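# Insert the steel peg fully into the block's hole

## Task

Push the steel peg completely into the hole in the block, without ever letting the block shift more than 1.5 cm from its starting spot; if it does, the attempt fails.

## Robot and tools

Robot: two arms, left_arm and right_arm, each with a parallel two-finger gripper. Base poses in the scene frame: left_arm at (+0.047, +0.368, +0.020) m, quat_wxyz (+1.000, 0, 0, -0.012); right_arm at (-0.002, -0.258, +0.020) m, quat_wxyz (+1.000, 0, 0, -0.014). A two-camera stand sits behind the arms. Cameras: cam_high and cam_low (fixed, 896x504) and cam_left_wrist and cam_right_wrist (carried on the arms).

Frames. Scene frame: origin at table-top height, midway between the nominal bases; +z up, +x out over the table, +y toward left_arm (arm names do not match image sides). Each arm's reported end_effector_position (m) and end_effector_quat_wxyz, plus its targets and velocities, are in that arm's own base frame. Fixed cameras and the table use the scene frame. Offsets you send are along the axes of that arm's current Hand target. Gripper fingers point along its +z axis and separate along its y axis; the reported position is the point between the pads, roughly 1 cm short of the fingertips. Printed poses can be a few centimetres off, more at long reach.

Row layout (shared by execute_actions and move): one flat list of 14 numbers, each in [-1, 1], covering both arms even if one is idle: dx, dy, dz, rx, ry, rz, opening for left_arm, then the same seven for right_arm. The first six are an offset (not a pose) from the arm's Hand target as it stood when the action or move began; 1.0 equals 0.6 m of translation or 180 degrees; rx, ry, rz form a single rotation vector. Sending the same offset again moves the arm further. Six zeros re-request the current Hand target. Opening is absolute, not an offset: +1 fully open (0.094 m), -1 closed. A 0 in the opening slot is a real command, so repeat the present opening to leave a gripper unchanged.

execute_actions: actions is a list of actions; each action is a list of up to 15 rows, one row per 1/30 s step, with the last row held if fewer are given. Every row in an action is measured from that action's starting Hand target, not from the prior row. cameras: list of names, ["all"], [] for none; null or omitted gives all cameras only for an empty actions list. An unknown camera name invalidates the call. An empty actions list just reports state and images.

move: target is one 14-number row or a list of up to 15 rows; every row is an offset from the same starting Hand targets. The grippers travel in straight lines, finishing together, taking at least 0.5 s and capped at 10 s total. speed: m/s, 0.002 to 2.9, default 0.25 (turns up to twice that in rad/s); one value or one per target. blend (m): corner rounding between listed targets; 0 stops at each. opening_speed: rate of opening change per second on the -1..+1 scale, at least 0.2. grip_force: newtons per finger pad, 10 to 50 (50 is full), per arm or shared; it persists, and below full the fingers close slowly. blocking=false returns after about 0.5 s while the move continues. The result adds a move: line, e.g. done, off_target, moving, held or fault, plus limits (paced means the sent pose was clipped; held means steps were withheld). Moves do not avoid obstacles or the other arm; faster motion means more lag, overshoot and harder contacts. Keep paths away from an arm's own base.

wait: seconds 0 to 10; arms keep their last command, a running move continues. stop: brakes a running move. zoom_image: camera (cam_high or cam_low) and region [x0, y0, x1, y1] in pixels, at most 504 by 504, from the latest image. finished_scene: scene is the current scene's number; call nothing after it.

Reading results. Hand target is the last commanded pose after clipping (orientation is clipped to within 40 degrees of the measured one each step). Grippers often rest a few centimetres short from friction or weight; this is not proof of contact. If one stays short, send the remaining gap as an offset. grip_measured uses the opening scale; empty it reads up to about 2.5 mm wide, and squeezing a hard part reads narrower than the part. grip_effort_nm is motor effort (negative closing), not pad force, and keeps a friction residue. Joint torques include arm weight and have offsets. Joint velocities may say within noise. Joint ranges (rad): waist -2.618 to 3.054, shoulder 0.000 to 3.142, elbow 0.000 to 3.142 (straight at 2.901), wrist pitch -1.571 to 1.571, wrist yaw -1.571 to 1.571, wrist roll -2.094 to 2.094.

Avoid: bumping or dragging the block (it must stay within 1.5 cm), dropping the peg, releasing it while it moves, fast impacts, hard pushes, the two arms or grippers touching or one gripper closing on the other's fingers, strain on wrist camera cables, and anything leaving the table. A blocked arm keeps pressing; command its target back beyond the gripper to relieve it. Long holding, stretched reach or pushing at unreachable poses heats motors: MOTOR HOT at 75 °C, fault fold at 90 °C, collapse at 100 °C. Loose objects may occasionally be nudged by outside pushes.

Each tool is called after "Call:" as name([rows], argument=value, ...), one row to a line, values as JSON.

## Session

Call:
execute_actions(actions=[])

Scene clock: 0.00 s.
left_arm: end_effector_position=(+0.3992, +0.0262, +0.0941) grip_measured=+1.000 grip_effort_nm=n/a end_effector_quat_wxyz=(+0.573, -0.046, +0.816, +0.057) | right_arm: end_effector_position=(+0.4001, -0.0093, +0.1065) grip_measured=+1.000 grip_effort_nm=n/a end_effector_quat_wxyz=(+0.590, +0.030, +0.804, -0.062)
Joint positions: left_arm=[-0.005 1.557 0.378 0.831 -0.15 -0.011 0.094] | right_arm=[0.061 1.537 0.373 0.858 0.194 -0.006 0.094]
Joint velocities: within noise
Joint torques (N m): no reading
Heat: left arm: 24 °C; right arm: 24 °C.
Hand target: left_arm +0.3985, +0.0263, +0.0922; +0.569, -0.046, +0.819, +0.057 | right_arm +0.4040, -0.0093, +0.1179; +0.604, +0.032, +0.794, -0.061
Tool commands: left_gripper/opening=+1.0 right_gripper/opening=+1.0

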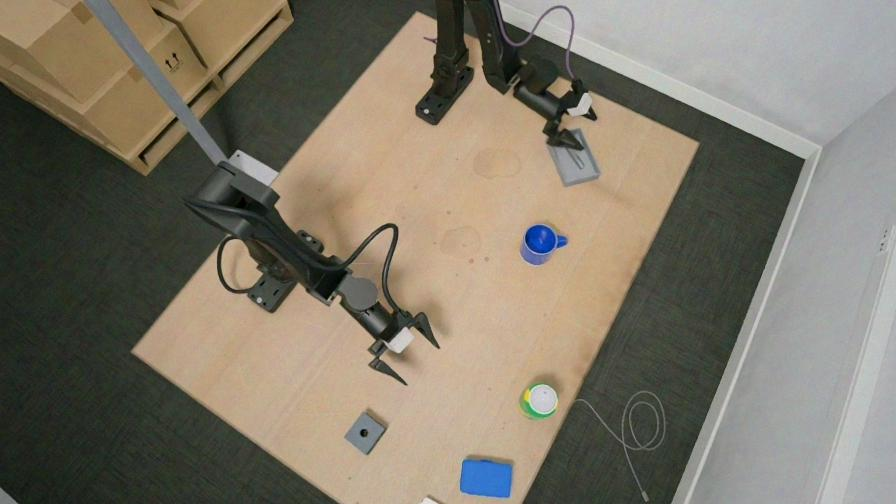

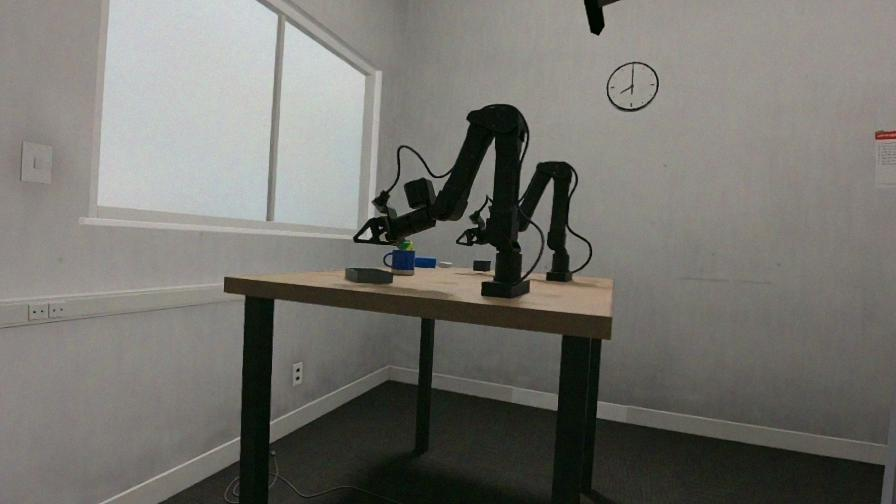

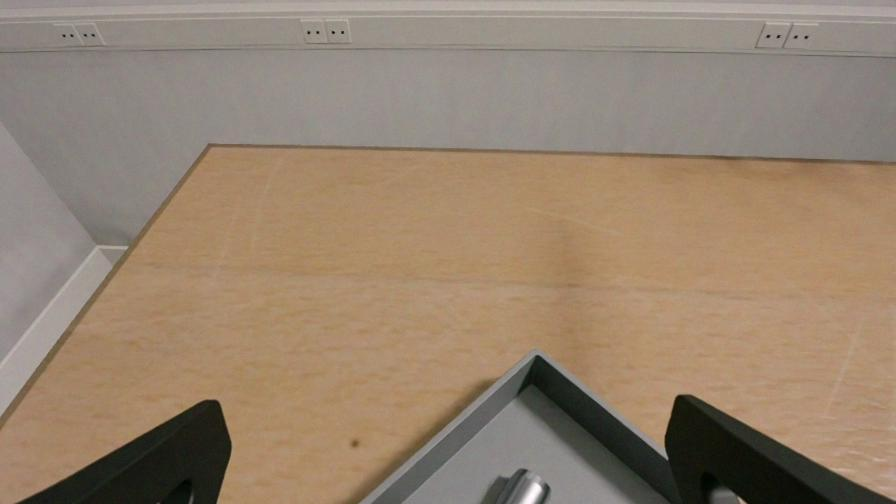

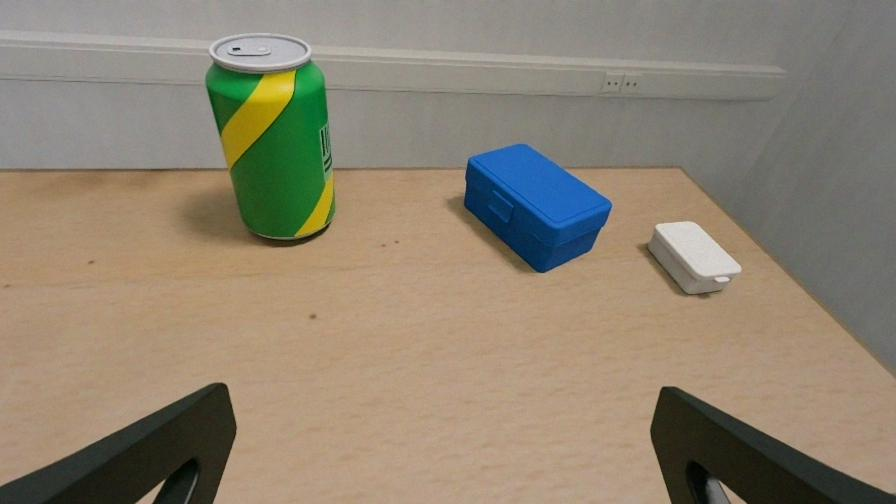

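Call:
move(target=[-0.0545, 0.0437, -0.0292, 0.0386, 0.3857, 0.0312, -0.04, 0.007, -0.337, 0.004, -0.0417, 0.4133, -0.0219, 0.0], cameras=["cam_left_wrist", "cam_right_wrist"], speed=0.4)

Scene clock: 13.77 s.
left_arm: end_effector_position=(+0.3882, +0.0485, +0.1320) grip_measured=-0.038 grip_effort_nm=-0.15 end_effector_quat_wxyz=(+0.007, -0.001, +1.000, +0.006) | right_arm: end_effector_position=(+0.3771, -0.2074, +0.1239) grip_measured=+0.001 grip_effort_nm=-0.04 end_effector_quat_wxyz=(-0.002, +0.003, +1.000, +0.002)
Joint positions: left_arm=[0.118 2.029 1.896 -1.423 -0.009 0.116 0.045] | right_arm=[-0.506 2.244 2.2 -1.533 -0.003 -0.5 0.047]
Joint torques (N m): left_arm=[0.54 -7.38 9.18 0.26 0.11 0.09] | right_arm=[-0.05 -10.3 6.95 0.11 0 -0.13]
Heat: left arm: 25 °C; right arm: 26 °C.
Hand target: left_arm +0.3900, +0.0500, +0.1300; -0.001, +0.000, +1.000, +0.000 | right_arm +0.3798, -0.2101, +0.1250; +0.000, +0.000, +1.000, +0.000
Off the commanded pose: left_arm 0.003 m, 1 deg | right_arm 0.004 m, 0 deg.
move: done
Images, in order (width x height): cam_left_wrist 896x504, cam_right_wrist 896x504.

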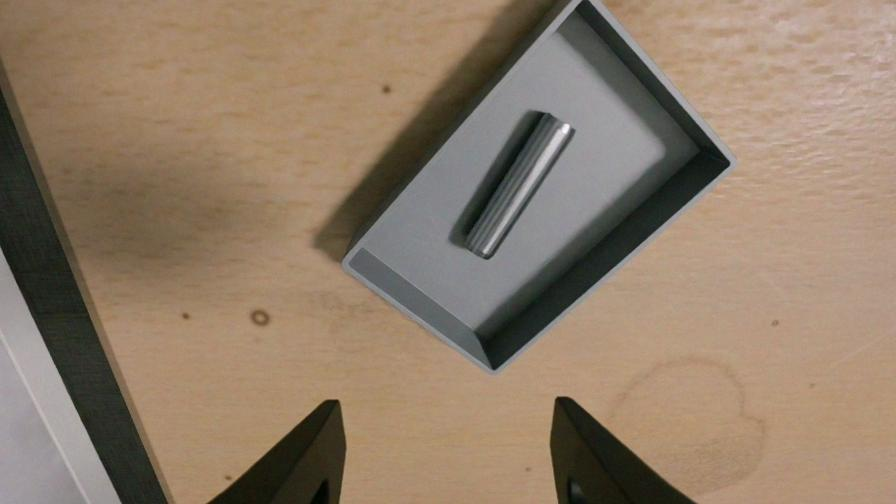

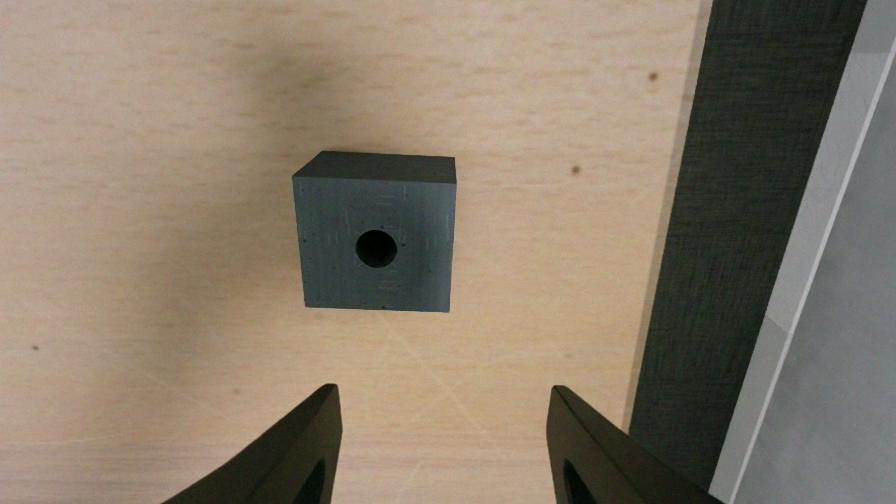

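Call:
move(target=[-0.0478, -0.0577, 0.1667, 0, 0, 0.1506, -0.25, 0.2198, 0.8583, -0.0417, -0.2237, -0.4628, -0.2237, 0.06], cameras=["cam_left_wrist", "cam_right_wrist"], speed=0.35)

Scene clock: 30.60 s.
left_arm: end_effector_position=(+0.4238, +0.0202, +0.0461) grip_measured=-0.248 grip_effort_nm=-0.15 end_effector_quat_wxyz=(+0.016, +0.226, +0.974, +0.009) | right_arm: end_effector_position=(+0.2483, +0.3041, +0.1417) grip_measured=+0.059 grip_effort_nm=0.11 end_effector_quat_wxyz=(+0.622, -0.311, +0.650, +0.306)
Joint positions: left_arm=[0.041 2.16 1.755 -1.13 -0.009 0.498 0.035] | right_arm=[0.867 1.643 0.253 1.35 -0.037 0.009 0.05]
Joint torques (N m): left_arm=[-0.55 -8.28 5.08 0.57 0.12 0.09] | right_arm=[0.36 -4.15 3.54 2.02 0.08 -0.17]
Heat: left arm: 25 °C; right arm: 26 °C.
Hand target: left_arm +0.4187, +0.0154, +0.0301; +0.000, +0.234, +0.972, +0.000 | right_arm +0.2483, +0.3050, +0.1503; +0.637, -0.307, +0.637, +0.308
Off the commanded pose: left_arm 0.018 m, 2 deg | right_arm 0.009 m, 2 deg.
move: off_target (left_arm)
Images, in order (width x height): cam_left_wrist 896x504, cam_right_wrist 896x504.

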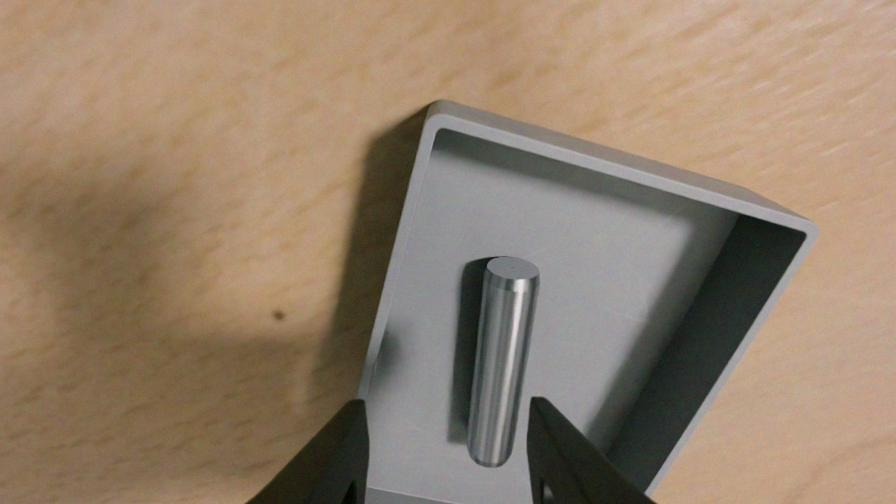

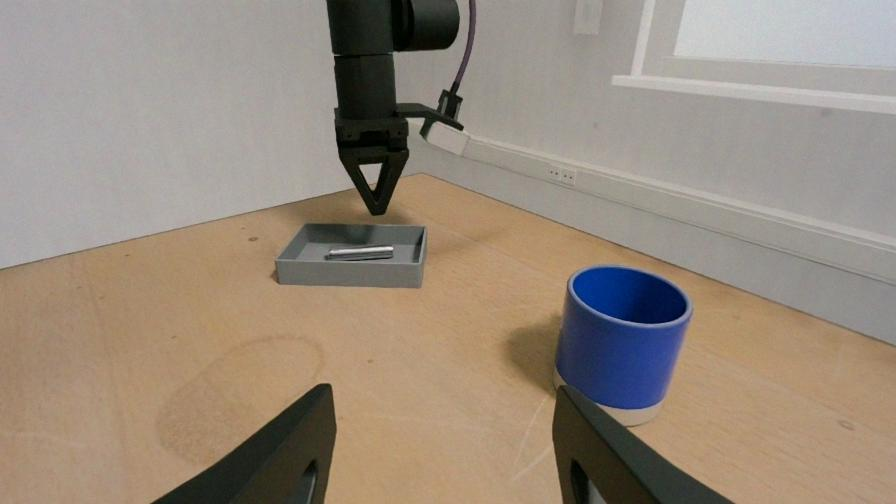

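Call:
move(target=[-0.004, -0.023, 0.0568, 0, 0, 0.0172, -0.25, 0, 0, 0, 0, 0, 0, 0.06], cameras=["cam_left_wrist"], speed=0.08)

Scene clock: 39.60 s.
left_arm: end_effector_position=(+0.4201, +0.0060, +0.0104) grip_measured=-0.248 grip_effort_nm=-0.15 end_effector_quat_wxyz=(+0.013, +0.253, +0.967, +0.008) | right_arm: end_effector_position=(+0.2483, +0.3041, +0.1419) grip_measured=+0.059 grip_effort_nm=0.11 end_effector_quat_wxyz=(+0.622, -0.311, +0.650, +0.306)
Joint positions: left_arm=[0.008 2.183 1.645 -1.003 -0.009 0.52 0.035] | right_arm=[0.867 1.643 0.253 1.351 -0.037 0.009 0.05]
Joint torques (N m): left_arm=[-0.46 -8.42 5.09 0.55 0.11 0.1] | right_arm=[0.27 -4.27 3.85 2.04 0.13 -0.12]
Heat: left arm: 25 °C; right arm: 29 °C.
Hand target: left_arm +0.4146, +0.0022, -0.0040; +0.000, +0.260, +0.966, +0.000 | right_arm +0.2483, +0.3050, +0.1503; +0.637, -0.307, +0.637, +0.308
Off the commanded pose: left_arm 0.016 m, 2 deg | right_arm 0.008 m, 2 deg.
move: off_target (left_arm)
Images, in order (width x height): cam_left_wrist 896x504.

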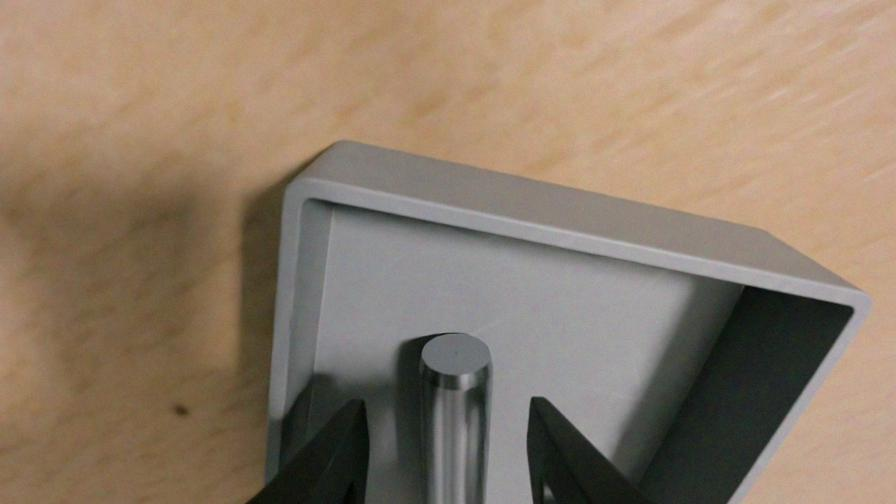

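Call:
move([
  [0, -0.0027, 0.0183, 0, 0, 0, -0.25, 0, 0, 0, 0, 0, 0, 0.06],
  [0, -0.0027, 0.0183, 0, 0, 0, -0.9, 0, 0, 0, 0, 0, 0, 0.06],
  [0, -0.0027, -0.14, 0, 0, 0, -0.9, 0, 0, 0, 0, 0, 0, 0.06],
  [-0.0137, -0.4417, -0.2517, 0, 0, -0.4528, -0.9, 0, 0, 0, 0, 0, 0, 0.06],
], cameras=["cam_left_wrist", "cam_right_wrist"], speed=[0.06, 0.1, 0.25, 0.32], blend=[0, 0, 0.03, 0], opening_speed=0.9)

Scene clock: 49.83 s.
left_arm: end_effector_position=(+0.2874, -0.2303, +0.1393) grip_measured=-0.657 grip_effort_nm=-1.06 end_effector_quat_wxyz=(-0.002, -0.429, +0.903, +0.003) | right_arm: end_effector_position=(+0.2483, +0.3041, +0.1419) grip_measured=+0.059 grip_effort_nm=0.11 end_effector_quat_wxyz=(+0.622, -0.311, +0.650, +0.306)
Joint positions: left_arm=[-0.678 1.957 1.822 -1.443 0.001 -1.564 0.016] | right_arm=[0.867 1.643 0.253 1.351 -0.037 0.009 0.05]
Joint torques (N m): left_arm=[-0.06 -8.44 9.48 0.18 0.04 -0.1] | right_arm=[0.64 -4.36 3.28 2.03 0.03 -0.16]
Heat: left arm: 25 °C; right arm: 31 °C.
Hand target: left_arm +0.2885, -0.2312, +0.1469; +0.000, -0.433, +0.901, +0.001 | right_arm +0.2483, +0.3050, +0.1503; +0.637, -0.307, +0.637, +0.308
Off the commanded pose: left_arm 0.008 m, 1 deg | right_arm 0.009 m, 2 deg.
move: done; target 2's new opening was sent with left_arm's hand 0.018 m and 2 deg from that target
Images, in order (width x height): cam_left_wrist 896x504, cam_right_wrist 896x504.

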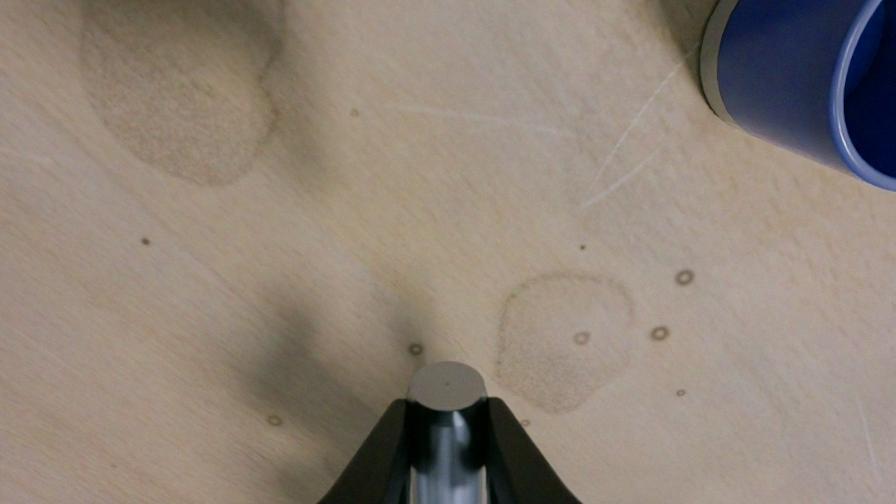

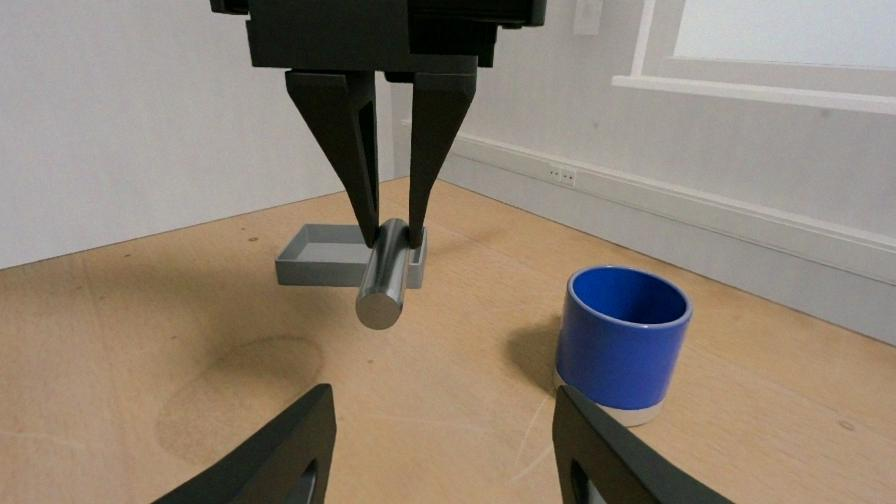

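Call:
move(target=[0, 0, 0, 0, 0, 0, -0.9, 0.0133, 0.0373, 0.0833, -0.008, 0, 0, 0.06], cameras=["cam_right_wrist"], speed=0.15)

Scene clock: 56.43 s.
left_arm: end_effector_position=(+0.2873, -0.2303, +0.1393) grip_measured=-0.657 grip_effort_nm=-1.06 end_effector_quat_wxyz=(-0.002, -0.429, +0.903, +0.003) | right_arm: end_effector_position=(+0.2592, +0.3535, +0.1311) grip_measured=+0.059 grip_effort_nm=0.11 end_effector_quat_wxyz=(+0.616, -0.321, +0.647, +0.312)
Joint positions: left_arm=[-0.678 1.957 1.822 -1.444 0.001 -1.565 0.016] | right_arm=[0.94 1.83 0.428 1.358 0.011 0.009 0.05]
Joint torques (N m): left_arm=[-0.06 -8.44 9.48 0.18 0.03 -0.08] | right_arm=[0.49 -5.9 4.98 1.96 0.07 -0.14]
Heat: left arm: 25 °C; right arm: 33 °C.
Hand target: left_arm +0.2885, -0.2312, +0.1469; +0.000, -0.433, +0.901, +0.001 | right_arm +0.2617, +0.3581, +0.1422; +0.633, -0.316, +0.633, +0.316
Off the commanded pose: left_arm 0.008 m, 1 deg | right_arm 0.012 m, 3 deg.
move: off_target (right_arm)
Images, in order (width x height): cam_right_wrist 896x504.

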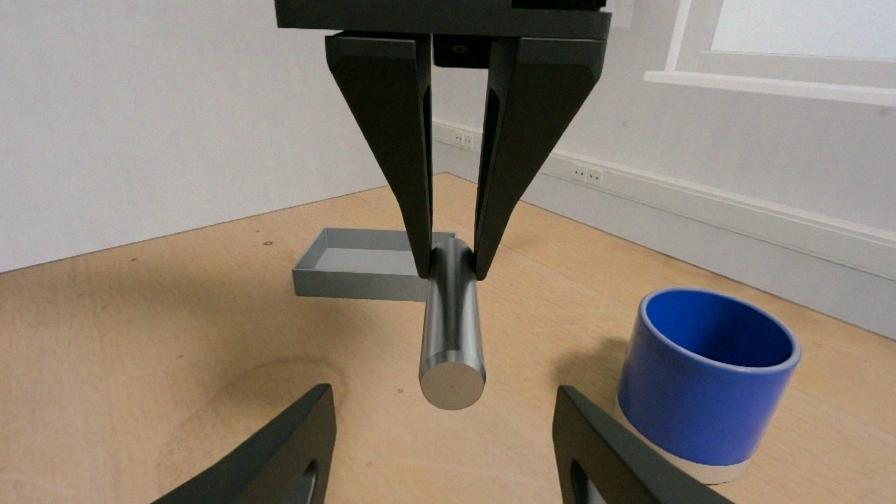

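Call:
move([
  [0, 0, 0, 0, 0, 0, -0.9, 0, -0.001, 0.0617, 0, 0, 0, 0.06],
  [0, 0, 0, 0, 0, 0, -0.9, 0, -0.001, 0.0617, 0, 0, 0, -0.9],
], cameras=["cam_right_wrist"], speed=0.12, opening_speed=0.9)

Scene clock: 61.47 s.
left_arm: end_effector_position=(+0.2866, -0.2297, +0.1393) grip_measured=-0.657 grip_effort_nm=-1.06 end_effector_quat_wxyz=(-0.003, -0.430, +0.903, +0.005) | right_arm: end_effector_position=(+0.2814, +0.3835, +0.1376) grip_measured=-0.669 grip_effort_nm=-1.00 end_effector_quat_wxyz=(+0.625, -0.317, +0.639, +0.316)
Joint positions: left_arm=[-0.678 1.957 1.822 -1.447 0.001 -1.567 0.016] | right_arm=[0.94 1.918 0.581 1.318 0.012 0.008 0.016]
Joint torques (N m): left_arm=[-0.08 -8.43 9.51 0.2 0.03 -0.07] | right_arm=[-0.06 -6.82 5.18 1.75 -0.02 -0.15]
Heat: left arm: 26 °C; right arm: 32 °C.
Hand target: left_arm +0.2885, -0.2312, +0.1469; +0.000, -0.433, +0.901, +0.001 | right_arm +0.2845, +0.3873, +0.1425; +0.633, -0.315, +0.633, +0.316
Off the commanded pose: left_arm 0.008 m, 1 deg | right_arm 0.007 m, 1 deg.
move: done
Images, in order (width x height): cam_right_wrist 896x504.

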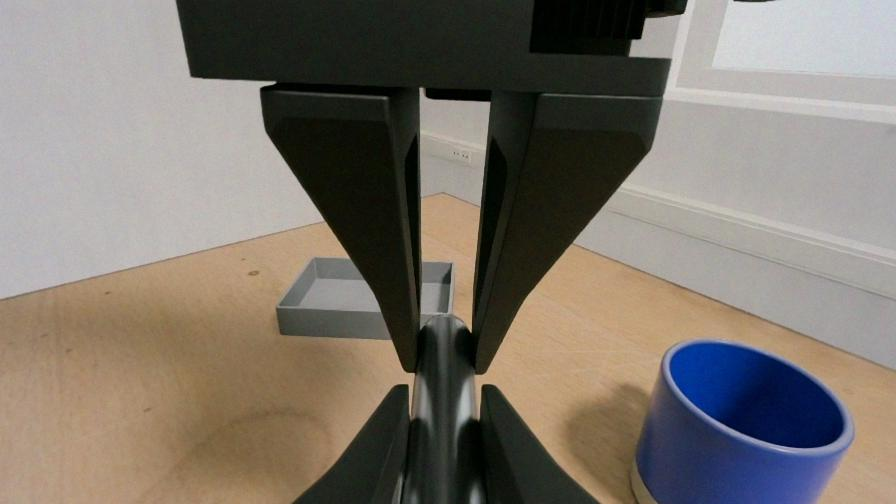

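Call:
move([
  [0, 0, 0, 0, 0, 0, -0.2, 0, 0, 0, 0, 0, 0, -0.9],
  [0, 0, 0, 0, 0, 0, -0.2, 0, 0, -0.1667, 0, 0, 0, -0.9],
  [0, 0, 0, 0, 0, 0, -0.2, 0.0412, -0.6948, -0.6605, 0.2299, 0.4606, 0.2292, -0.9],
], cameras=["cam_right_wrist", "cam_low"], speed=[0.2, 0.2, 0.35], blend=[0, 0.03, 0], opening_speed=0.9)

Scene clock: 71.13 s.
left_arm: end_effector_position=(+0.2877, -0.2306, +0.1410) grip_measured=-0.202 grip_effort_nm=0.08 end_effector_quat_wxyz=(-0.001, -0.430, +0.903, +0.002) | right_arm: end_effector_position=(+0.3750, -0.1767, +0.1122) grip_measured=-0.669 grip_effort_nm=-1.00 end_effector_quat_wxyz=(-0.006, -0.005, +1.000, +0.004)
Joint positions: left_arm=[-0.678 1.957 1.829 -1.448 0.001 -1.567 0.037] | right_arm=[-0.444 2.163 2.022 -1.445 -0.003 -0.453 0.016]
Joint torques (N m): left_arm=[-0.09 -8.39 8.96 0.22 0.03 -0.06] | right_arm=[-0.06 -10.58 7.2 0.09 0.03 -0.03]
Heat: left arm: 26 °C; right arm: 31 °C.
Hand target: left_arm +0.2886, -0.2312, +0.1469; +0.000, -0.433, +0.901, +0.000 | right_arm +0.3790, -0.1800, +0.1173; +0.000, -0.001, +1.000, +0.000
Off the commanded pose: left_arm 0.006 m, 0 deg | right_arm 0.007 m, 1 deg.
move: done
Images, in order (width x height): cam_low 896x504, cam_right_wrist 896x504.

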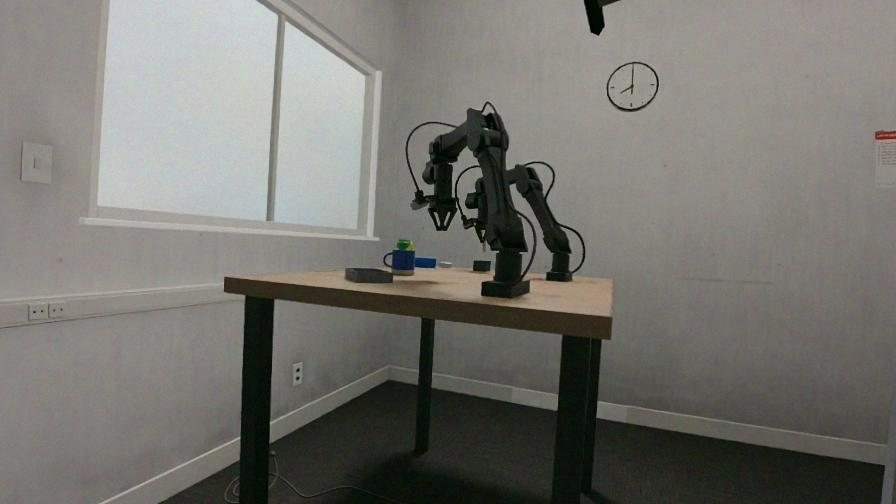

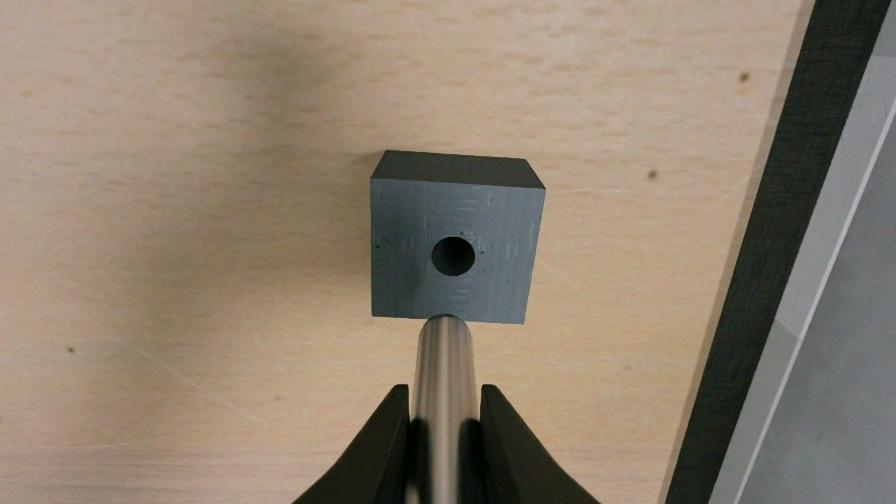

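Call:
move(target=[0, 0, 0, 0, 0, 0, -0.2, -0.0008, -0.0013, 0.0755, 0, 0, 0, -0.9], cameras=["cam_right_wrist", "cam_low"], speed=0.12)

Call:
zoom_image(camera="cam_right_wrist", region=[330, 200, 570, 440])

Call:
zoom_image(camera="cam_low", region=[420, 190, 540, 290])

Scene clock: 76.53 s.
left_arm: end_effector_position=(+0.2877, -0.2306, +0.1410) grip_measured=-0.202 grip_effort_nm=0.08 end_effector_quat_wxyz=(-0.001, -0.430, +0.903, +0.002) | right_arm: end_effector_position=(+0.3768, -0.1777, +0.0732) grip_measured=-0.669 grip_effort_nm=-1.00 end_effector_quat_wxyz=(-0.005, -0.004, +1.000, +0.004)
Joint positions: left_arm=[-0.678 1.957 1.829 -1.448 0.001 -1.567 0.037] | right_arm=[-0.444 2.165 1.871 -1.288 -0.003 -0.453 0.016]
Joint torques (N m): left_arm=[-0.08 -8.39 8.98 0.22 0.03 -0.07] | right_arm=[-0.27 -10.89 5.15 0.32 0.06 0.01]
Heat: left arm: 26 °C; right arm: 30 °C.
Hand target: left_arm +0.2886, -0.2312, +0.1469; +0.000, -0.433, +0.901, +0.000 | right_arm +0.3796, -0.1809, +0.0722; +0.001, +0.000, +1.000, +0.000
Off the commanded pose: left_arm 0.006 m, 0 deg | right_arm 0.004 m, 1 deg.
move: done
Images, in order (width x height): cam_low 896x504, cam_right_wrist 896x504.

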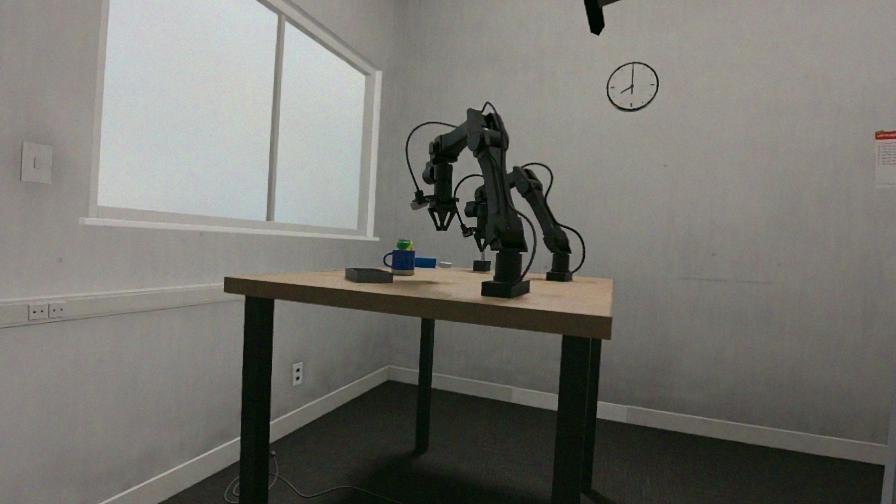

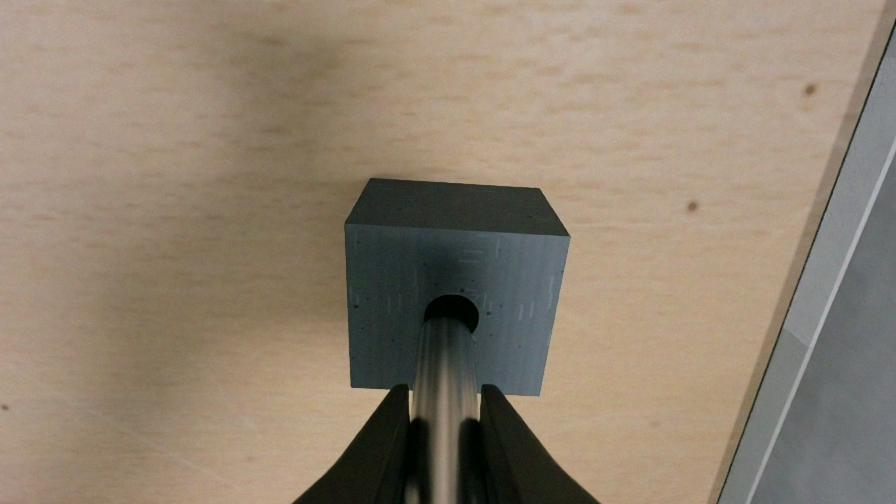

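Scaled by 2.100.

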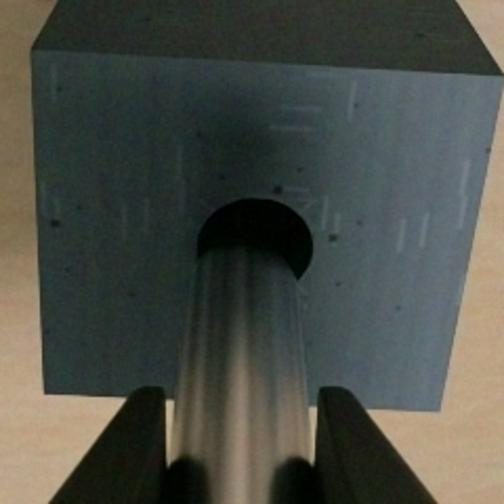

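Scaled by 4.200.

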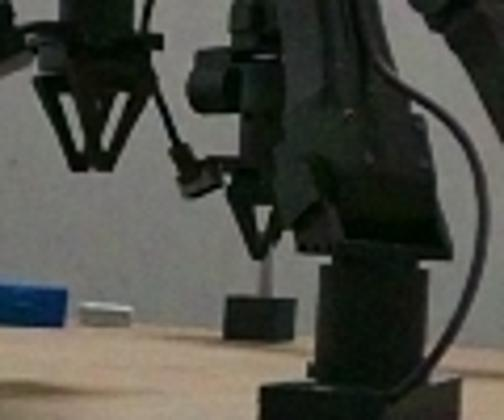

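Call:
zoom_image(camera="cam_right_wrist", region=[400, 280, 500, 380])

Call:
zoom_image(camera="cam_low", region=[455, 230, 505, 280])

Scaled by 5.040.

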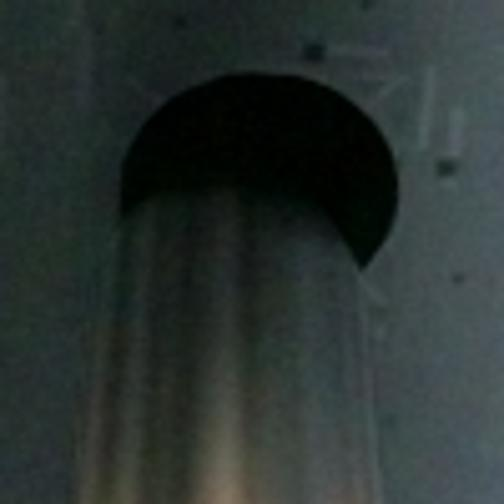

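Scaled by 10.080.

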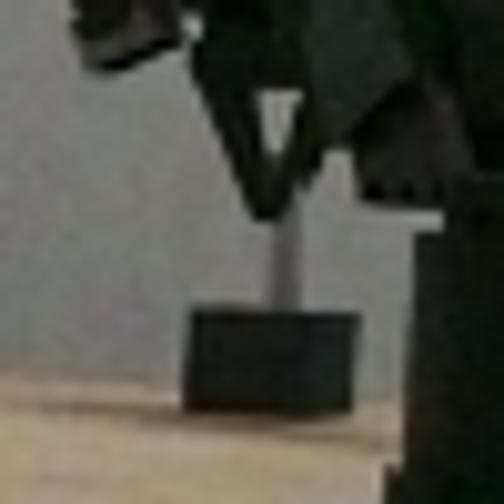

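Call:
move([
  [0, 0, 0, 0, 0, 0, -0.2, -0.0047, -0.0028, -0.0222, 0, -0.0194, 0, -0.9],
  [0, 0, 0, 0, 0, 0, -0.2, -0.0047, -0.0028, -0.0055, 0, -0.0194, 0, -0.9],
], cameras=["cam_right_wrist", "cam_low"], speed=0.06)

Call:
zoom_image(camera="cam_right_wrist", region=[390, 270, 510, 390])

Call:
zoom_image(camera="cam_low", region=[455, 230, 505, 280])

Scene clock: 86.97 s.
left_arm: end_effector_position=(+0.2877, -0.2306, +0.1410) grip_measured=-0.202 grip_effort_nm=0.08 end_effector_quat_wxyz=(-0.001, -0.430, +0.903, +0.002) | right_arm: end_effector_position=(+0.3764, -0.1793, +0.0704) grip_measured=-0.669 grip_effort_nm=-1.00 end_effector_quat_wxyz=(+0.007, +0.000, +1.000, +0.004)
Joint positions: left_arm=[-0.678 1.957 1.829 -1.448 0.001 -1.567 0.037] | right_arm=[-0.452 2.145 1.828 -1.245 -0.013 -0.453 0.016]
Joint torques (N m): left_arm=[-0.09 -8.4 8.98 0.22 0.03 -0.07] | right_arm=[-0.28 -12.75 3.81 0.53 -0.18 -0.09]
Heat: left arm: 26 °C; right arm: 28 °C.
Hand target: left_arm +0.2886, -0.2312, +0.1469; +0.000, -0.433, +0.901, +0.000 | right_arm +0.3824, -0.1826, +0.0754; +0.031, -0.001, +1.000, +0.000
Off the commanded pose: left_arm 0.006 m, 0 deg | right_arm 0.009 m, 3 deg.
move: off_target (right_arm)
Images, in order (width x height): cam_low 896x504, cam_right_wrist 896x504.

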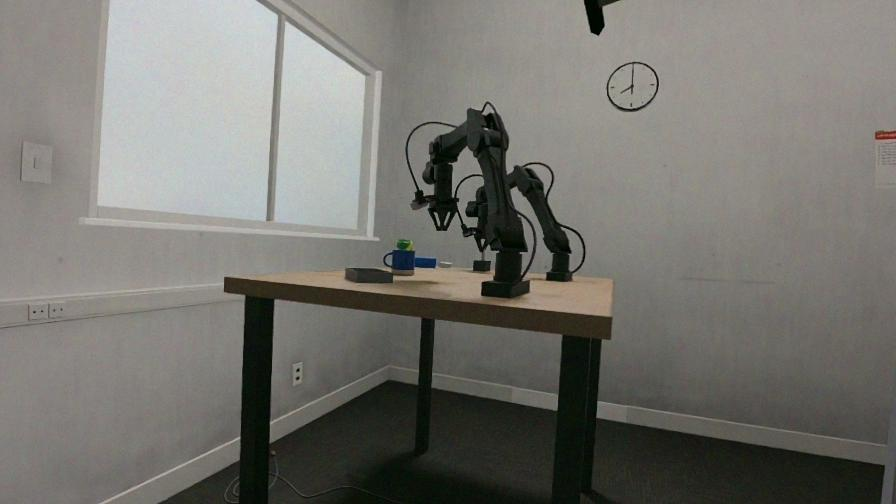

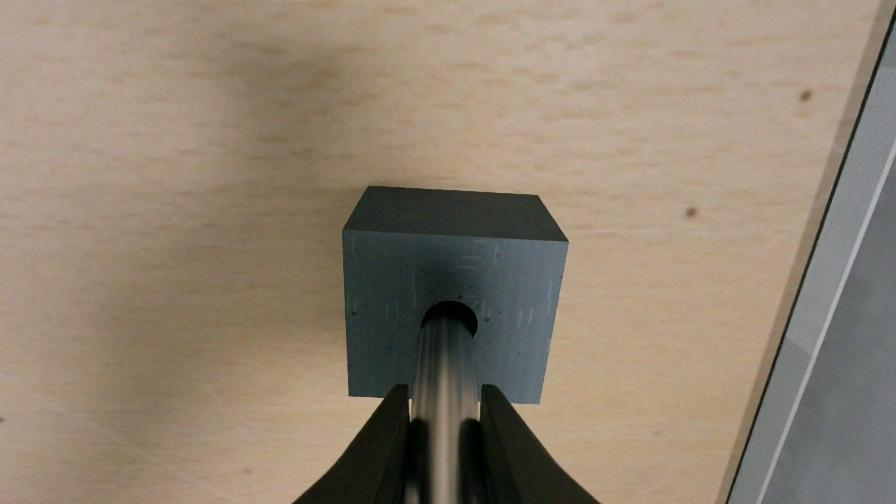

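Scaled by 4.200.

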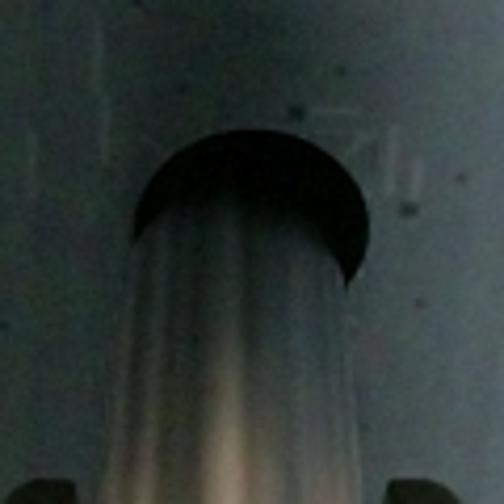

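Scaled by 10.080.

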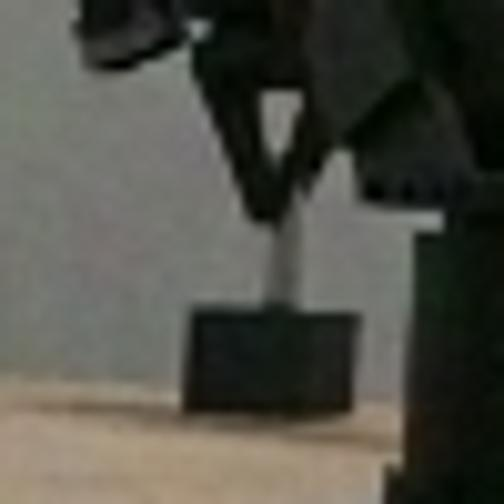

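Call:
move([
  [0, 0, 0, 0, 0, 0, -0.2, 0.0002, -0.0015, -0.0335, 0, 0.0111, 0, -0.9],
  [0, 0, 0, 0, 0, 0, -0.2, 0.0023, -0.0015, 0.0047, 0, 0.0111, 0, -0.9],
], cameras=["cam_right_wrist", "cam_low"], speed=0.08)

Call:
zoom_image(camera="cam_right_wrist", region=[390, 270, 510, 390])

Call:
zoom_image(camera="cam_low", region=[455, 230, 505, 280])

Scene clock: 95.23 s.
left_arm: end_effector_position=(+0.2877, -0.2306, +0.1410) grip_measured=-0.202 grip_effort_nm=0.09 end_effector_quat_wxyz=(-0.001, -0.430, +0.903, +0.002) | right_arm: end_effector_position=(+0.3781, -0.1801, +0.0737) grip_measured=-0.669 grip_effort_nm=-1.00 end_effector_quat_wxyz=(+0.008, +0.000, +1.000, +0.003)
Joint positions: left_arm=[-0.678 1.957 1.829 -1.448 0.001 -1.567 0.037] | right_arm=[-0.452 2.15 1.849 -1.258 -0.013 -0.453 0.016]
Joint torques (N m): left_arm=[-0.08 -8.4 8.99 0.22 0.03 -0.07] | right_arm=[-0.18 -10.86 5.27 0.33 -0.02 -0.08]
Heat: left arm: 26 °C; right arm: 27 °C.
Hand target: left_arm +0.2886, -0.2312, +0.1469; +0.000, -0.433, +0.901, +0.000 | right_arm +0.3812, -0.1834, +0.0726; +0.014, -0.001, +1.000, +0.000
Off the commanded pose: left_arm 0.006 m, 0 deg | right_arm 0.005 m, 1 deg.
move: done
Images, in order (width x height): cam_low 896x504, cam_right_wrist 896x504.

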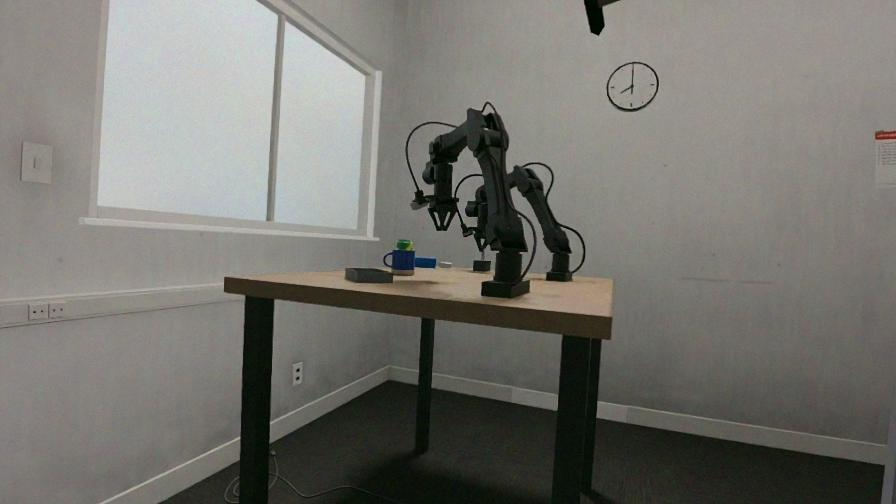

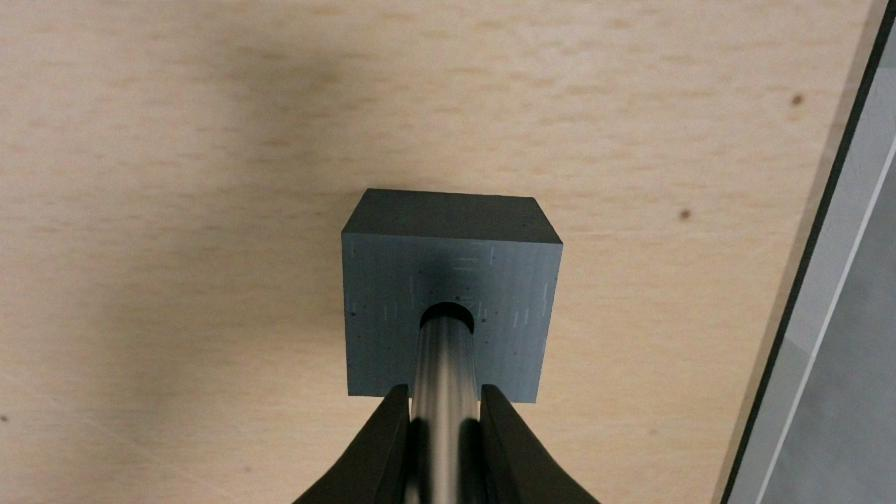

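Scaled by 4.200.

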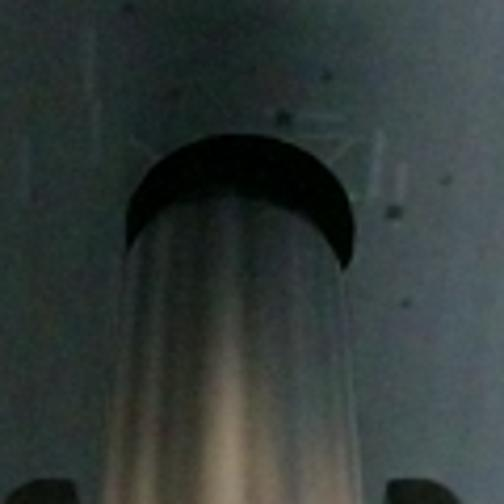

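Scaled by 10.080.

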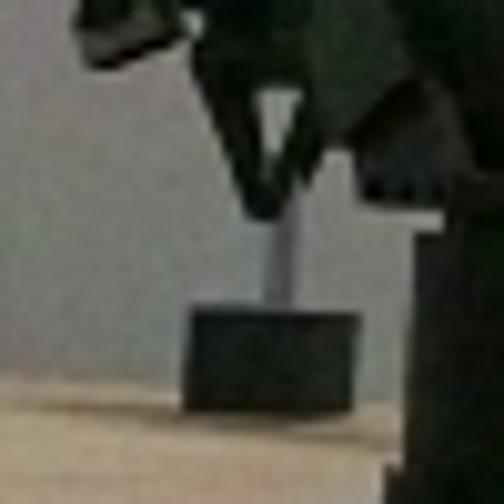

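Call:
move([
  [0, 0, 0, 0, 0, 0, -0.2, -0.0048, -0.0007, -0.0255, 0, 0, 0, -0.9],
  [0, 0, 0, 0, 0, 0, -0.2, -0.0042, -0.0007, 0.0062, 0, 0, 0, -0.9],
], cameras=["cam_right_wrist", "cam_low"], speed=0.07)

Call:
zoom_image(camera="cam_right_wrist", region=[390, 270, 510, 390])

Call:
zoom_image(camera="cam_low", region=[455, 230, 505, 280])

Scene clock: 102.20 s.
left_arm: end_effector_position=(+0.2877, -0.2306, +0.1410) grip_measured=-0.202 grip_effort_nm=0.08 end_effector_quat_wxyz=(-0.001, -0.430, +0.903, +0.002) | right_arm: end_effector_position=(+0.3804, -0.1812, +0.0712) grip_measured=-0.669 grip_effort_nm=-1.00 end_effector_quat_wxyz=(+0.009, +0.000, +1.000, +0.003)
Joint positions: left_arm=[-0.678 1.957 1.829 -1.448 0.001 -1.567 0.037] | right_arm=[-0.452 2.16 1.854 -1.252 -0.013 -0.453 0.016]
Joint torques (N m): left_arm=[-0.09 -8.39 8.96 0.21 0.03 -0.07] | right_arm=[0.08 -10.86 5.24 0.37 -0.03 -0.06]
Heat: left arm: 26 °C; right arm: 27 °C.
Hand target: left_arm +0.2886, -0.2312, +0.1469; +0.000, -0.433, +0.901, +0.000 | right_arm +0.3838, -0.1838, +0.0689; +0.014, -0.001, +1.000, +0.000
Off the commanded pose: left_arm 0.006 m, 0 deg | right_arm 0.005 m, 1 deg.
move: done
Images, in order (width x height): cam_low 896x504, cam_right_wrist 896x504.

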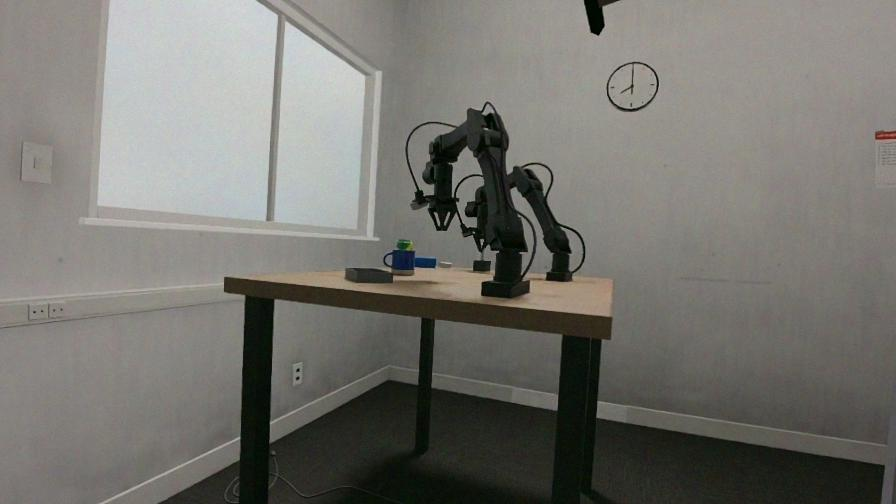

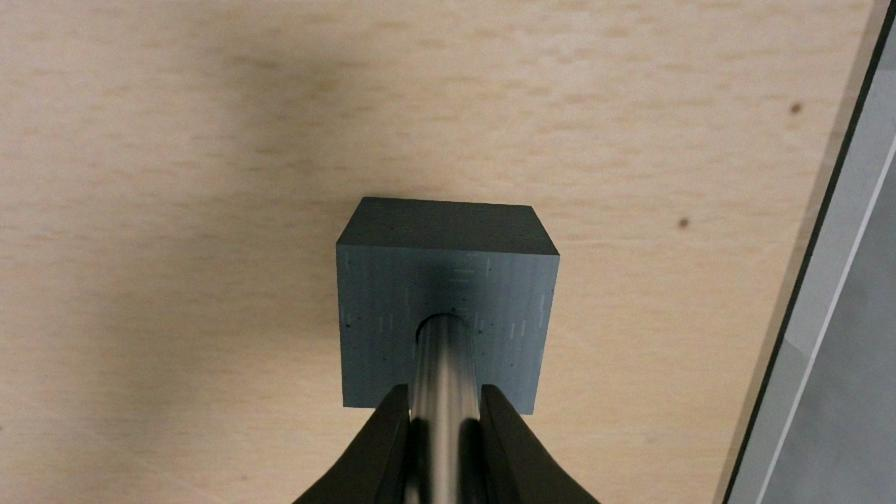

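Scaled by 4.200.

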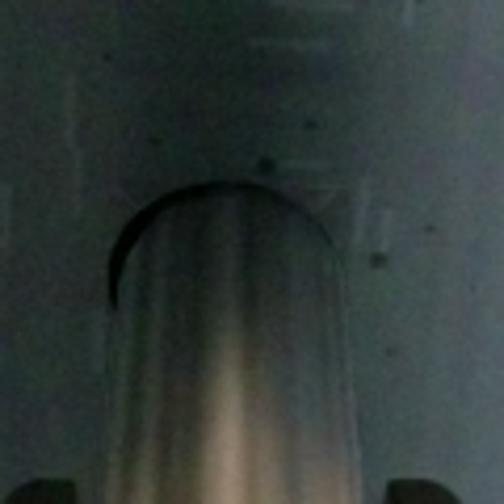

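Scaled by 10.080.

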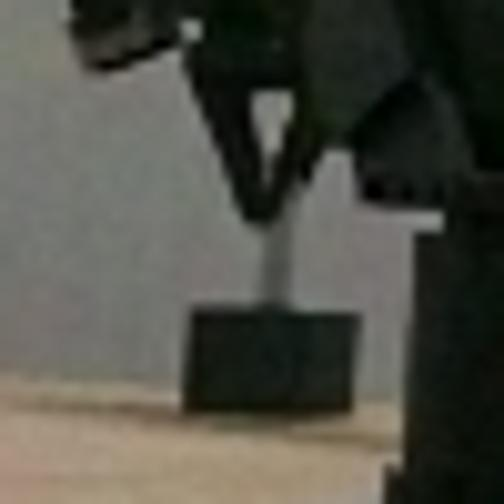

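Call:
move(target=[0, 0, 0, 0, 0, 0, -0.2, 0, 0.0015, 0.02, 0, 0, 0, -0.9], cameras=["cam_right_wrist"], speed=0.04)

Call:
zoom_image(camera="cam_right_wrist", region=[390, 270, 510, 390])

Scene clock: 105.77 s.
left_arm: end_effector_position=(+0.2877, -0.2306, +0.1410) grip_measured=-0.202 grip_effort_nm=0.08 end_effector_quat_wxyz=(-0.001, -0.430, +0.903, +0.002) | right_arm: end_effector_position=(+0.3799, -0.1810, +0.0610) grip_measured=-0.669 grip_effort_nm=-1.00 end_effector_quat_wxyz=(+0.009, +0.000, +1.000, +0.003)
Joint positions: left_arm=[-0.678 1.957 1.829 -1.448 0.001 -1.567 0.037] | right_arm=[-0.452 2.16 1.814 -1.211 -0.013 -0.453 0.016]
Joint torques (N m): left_arm=[-0.09 -8.4 8.98 0.22 0.03 -0.07] | right_arm=[-0.16 -10.32 5 0.41 -0.01 -0.11]
Heat: left arm: 26 °C; right arm: 27 °C.
Hand target: left_arm +0.2886, -0.2312, +0.1469; +0.000, -0.433, +0.901, +0.000 | right_arm +0.3842, -0.1830, +0.0569; +0.014, -0.001, +1.000, +0.000
Off the commanded pose: left_arm 0.006 m, 0 deg | right_arm 0.006 m, 1 deg.
move: done
Images, in order (width x height): cam_right_wrist 896x504.

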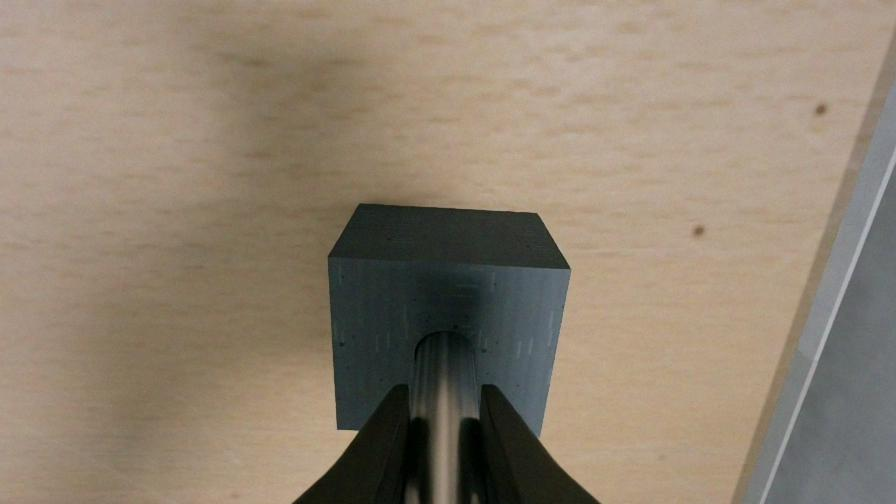

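Scaled by 4.200.

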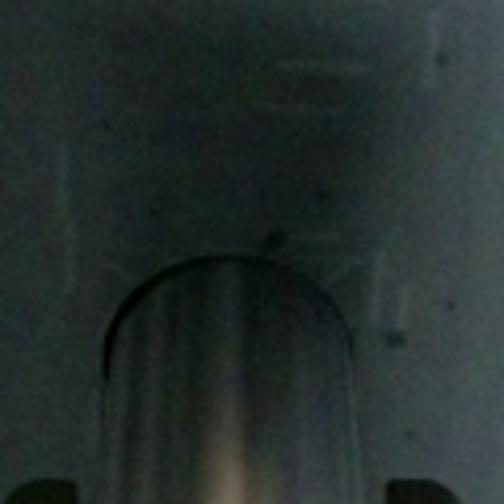

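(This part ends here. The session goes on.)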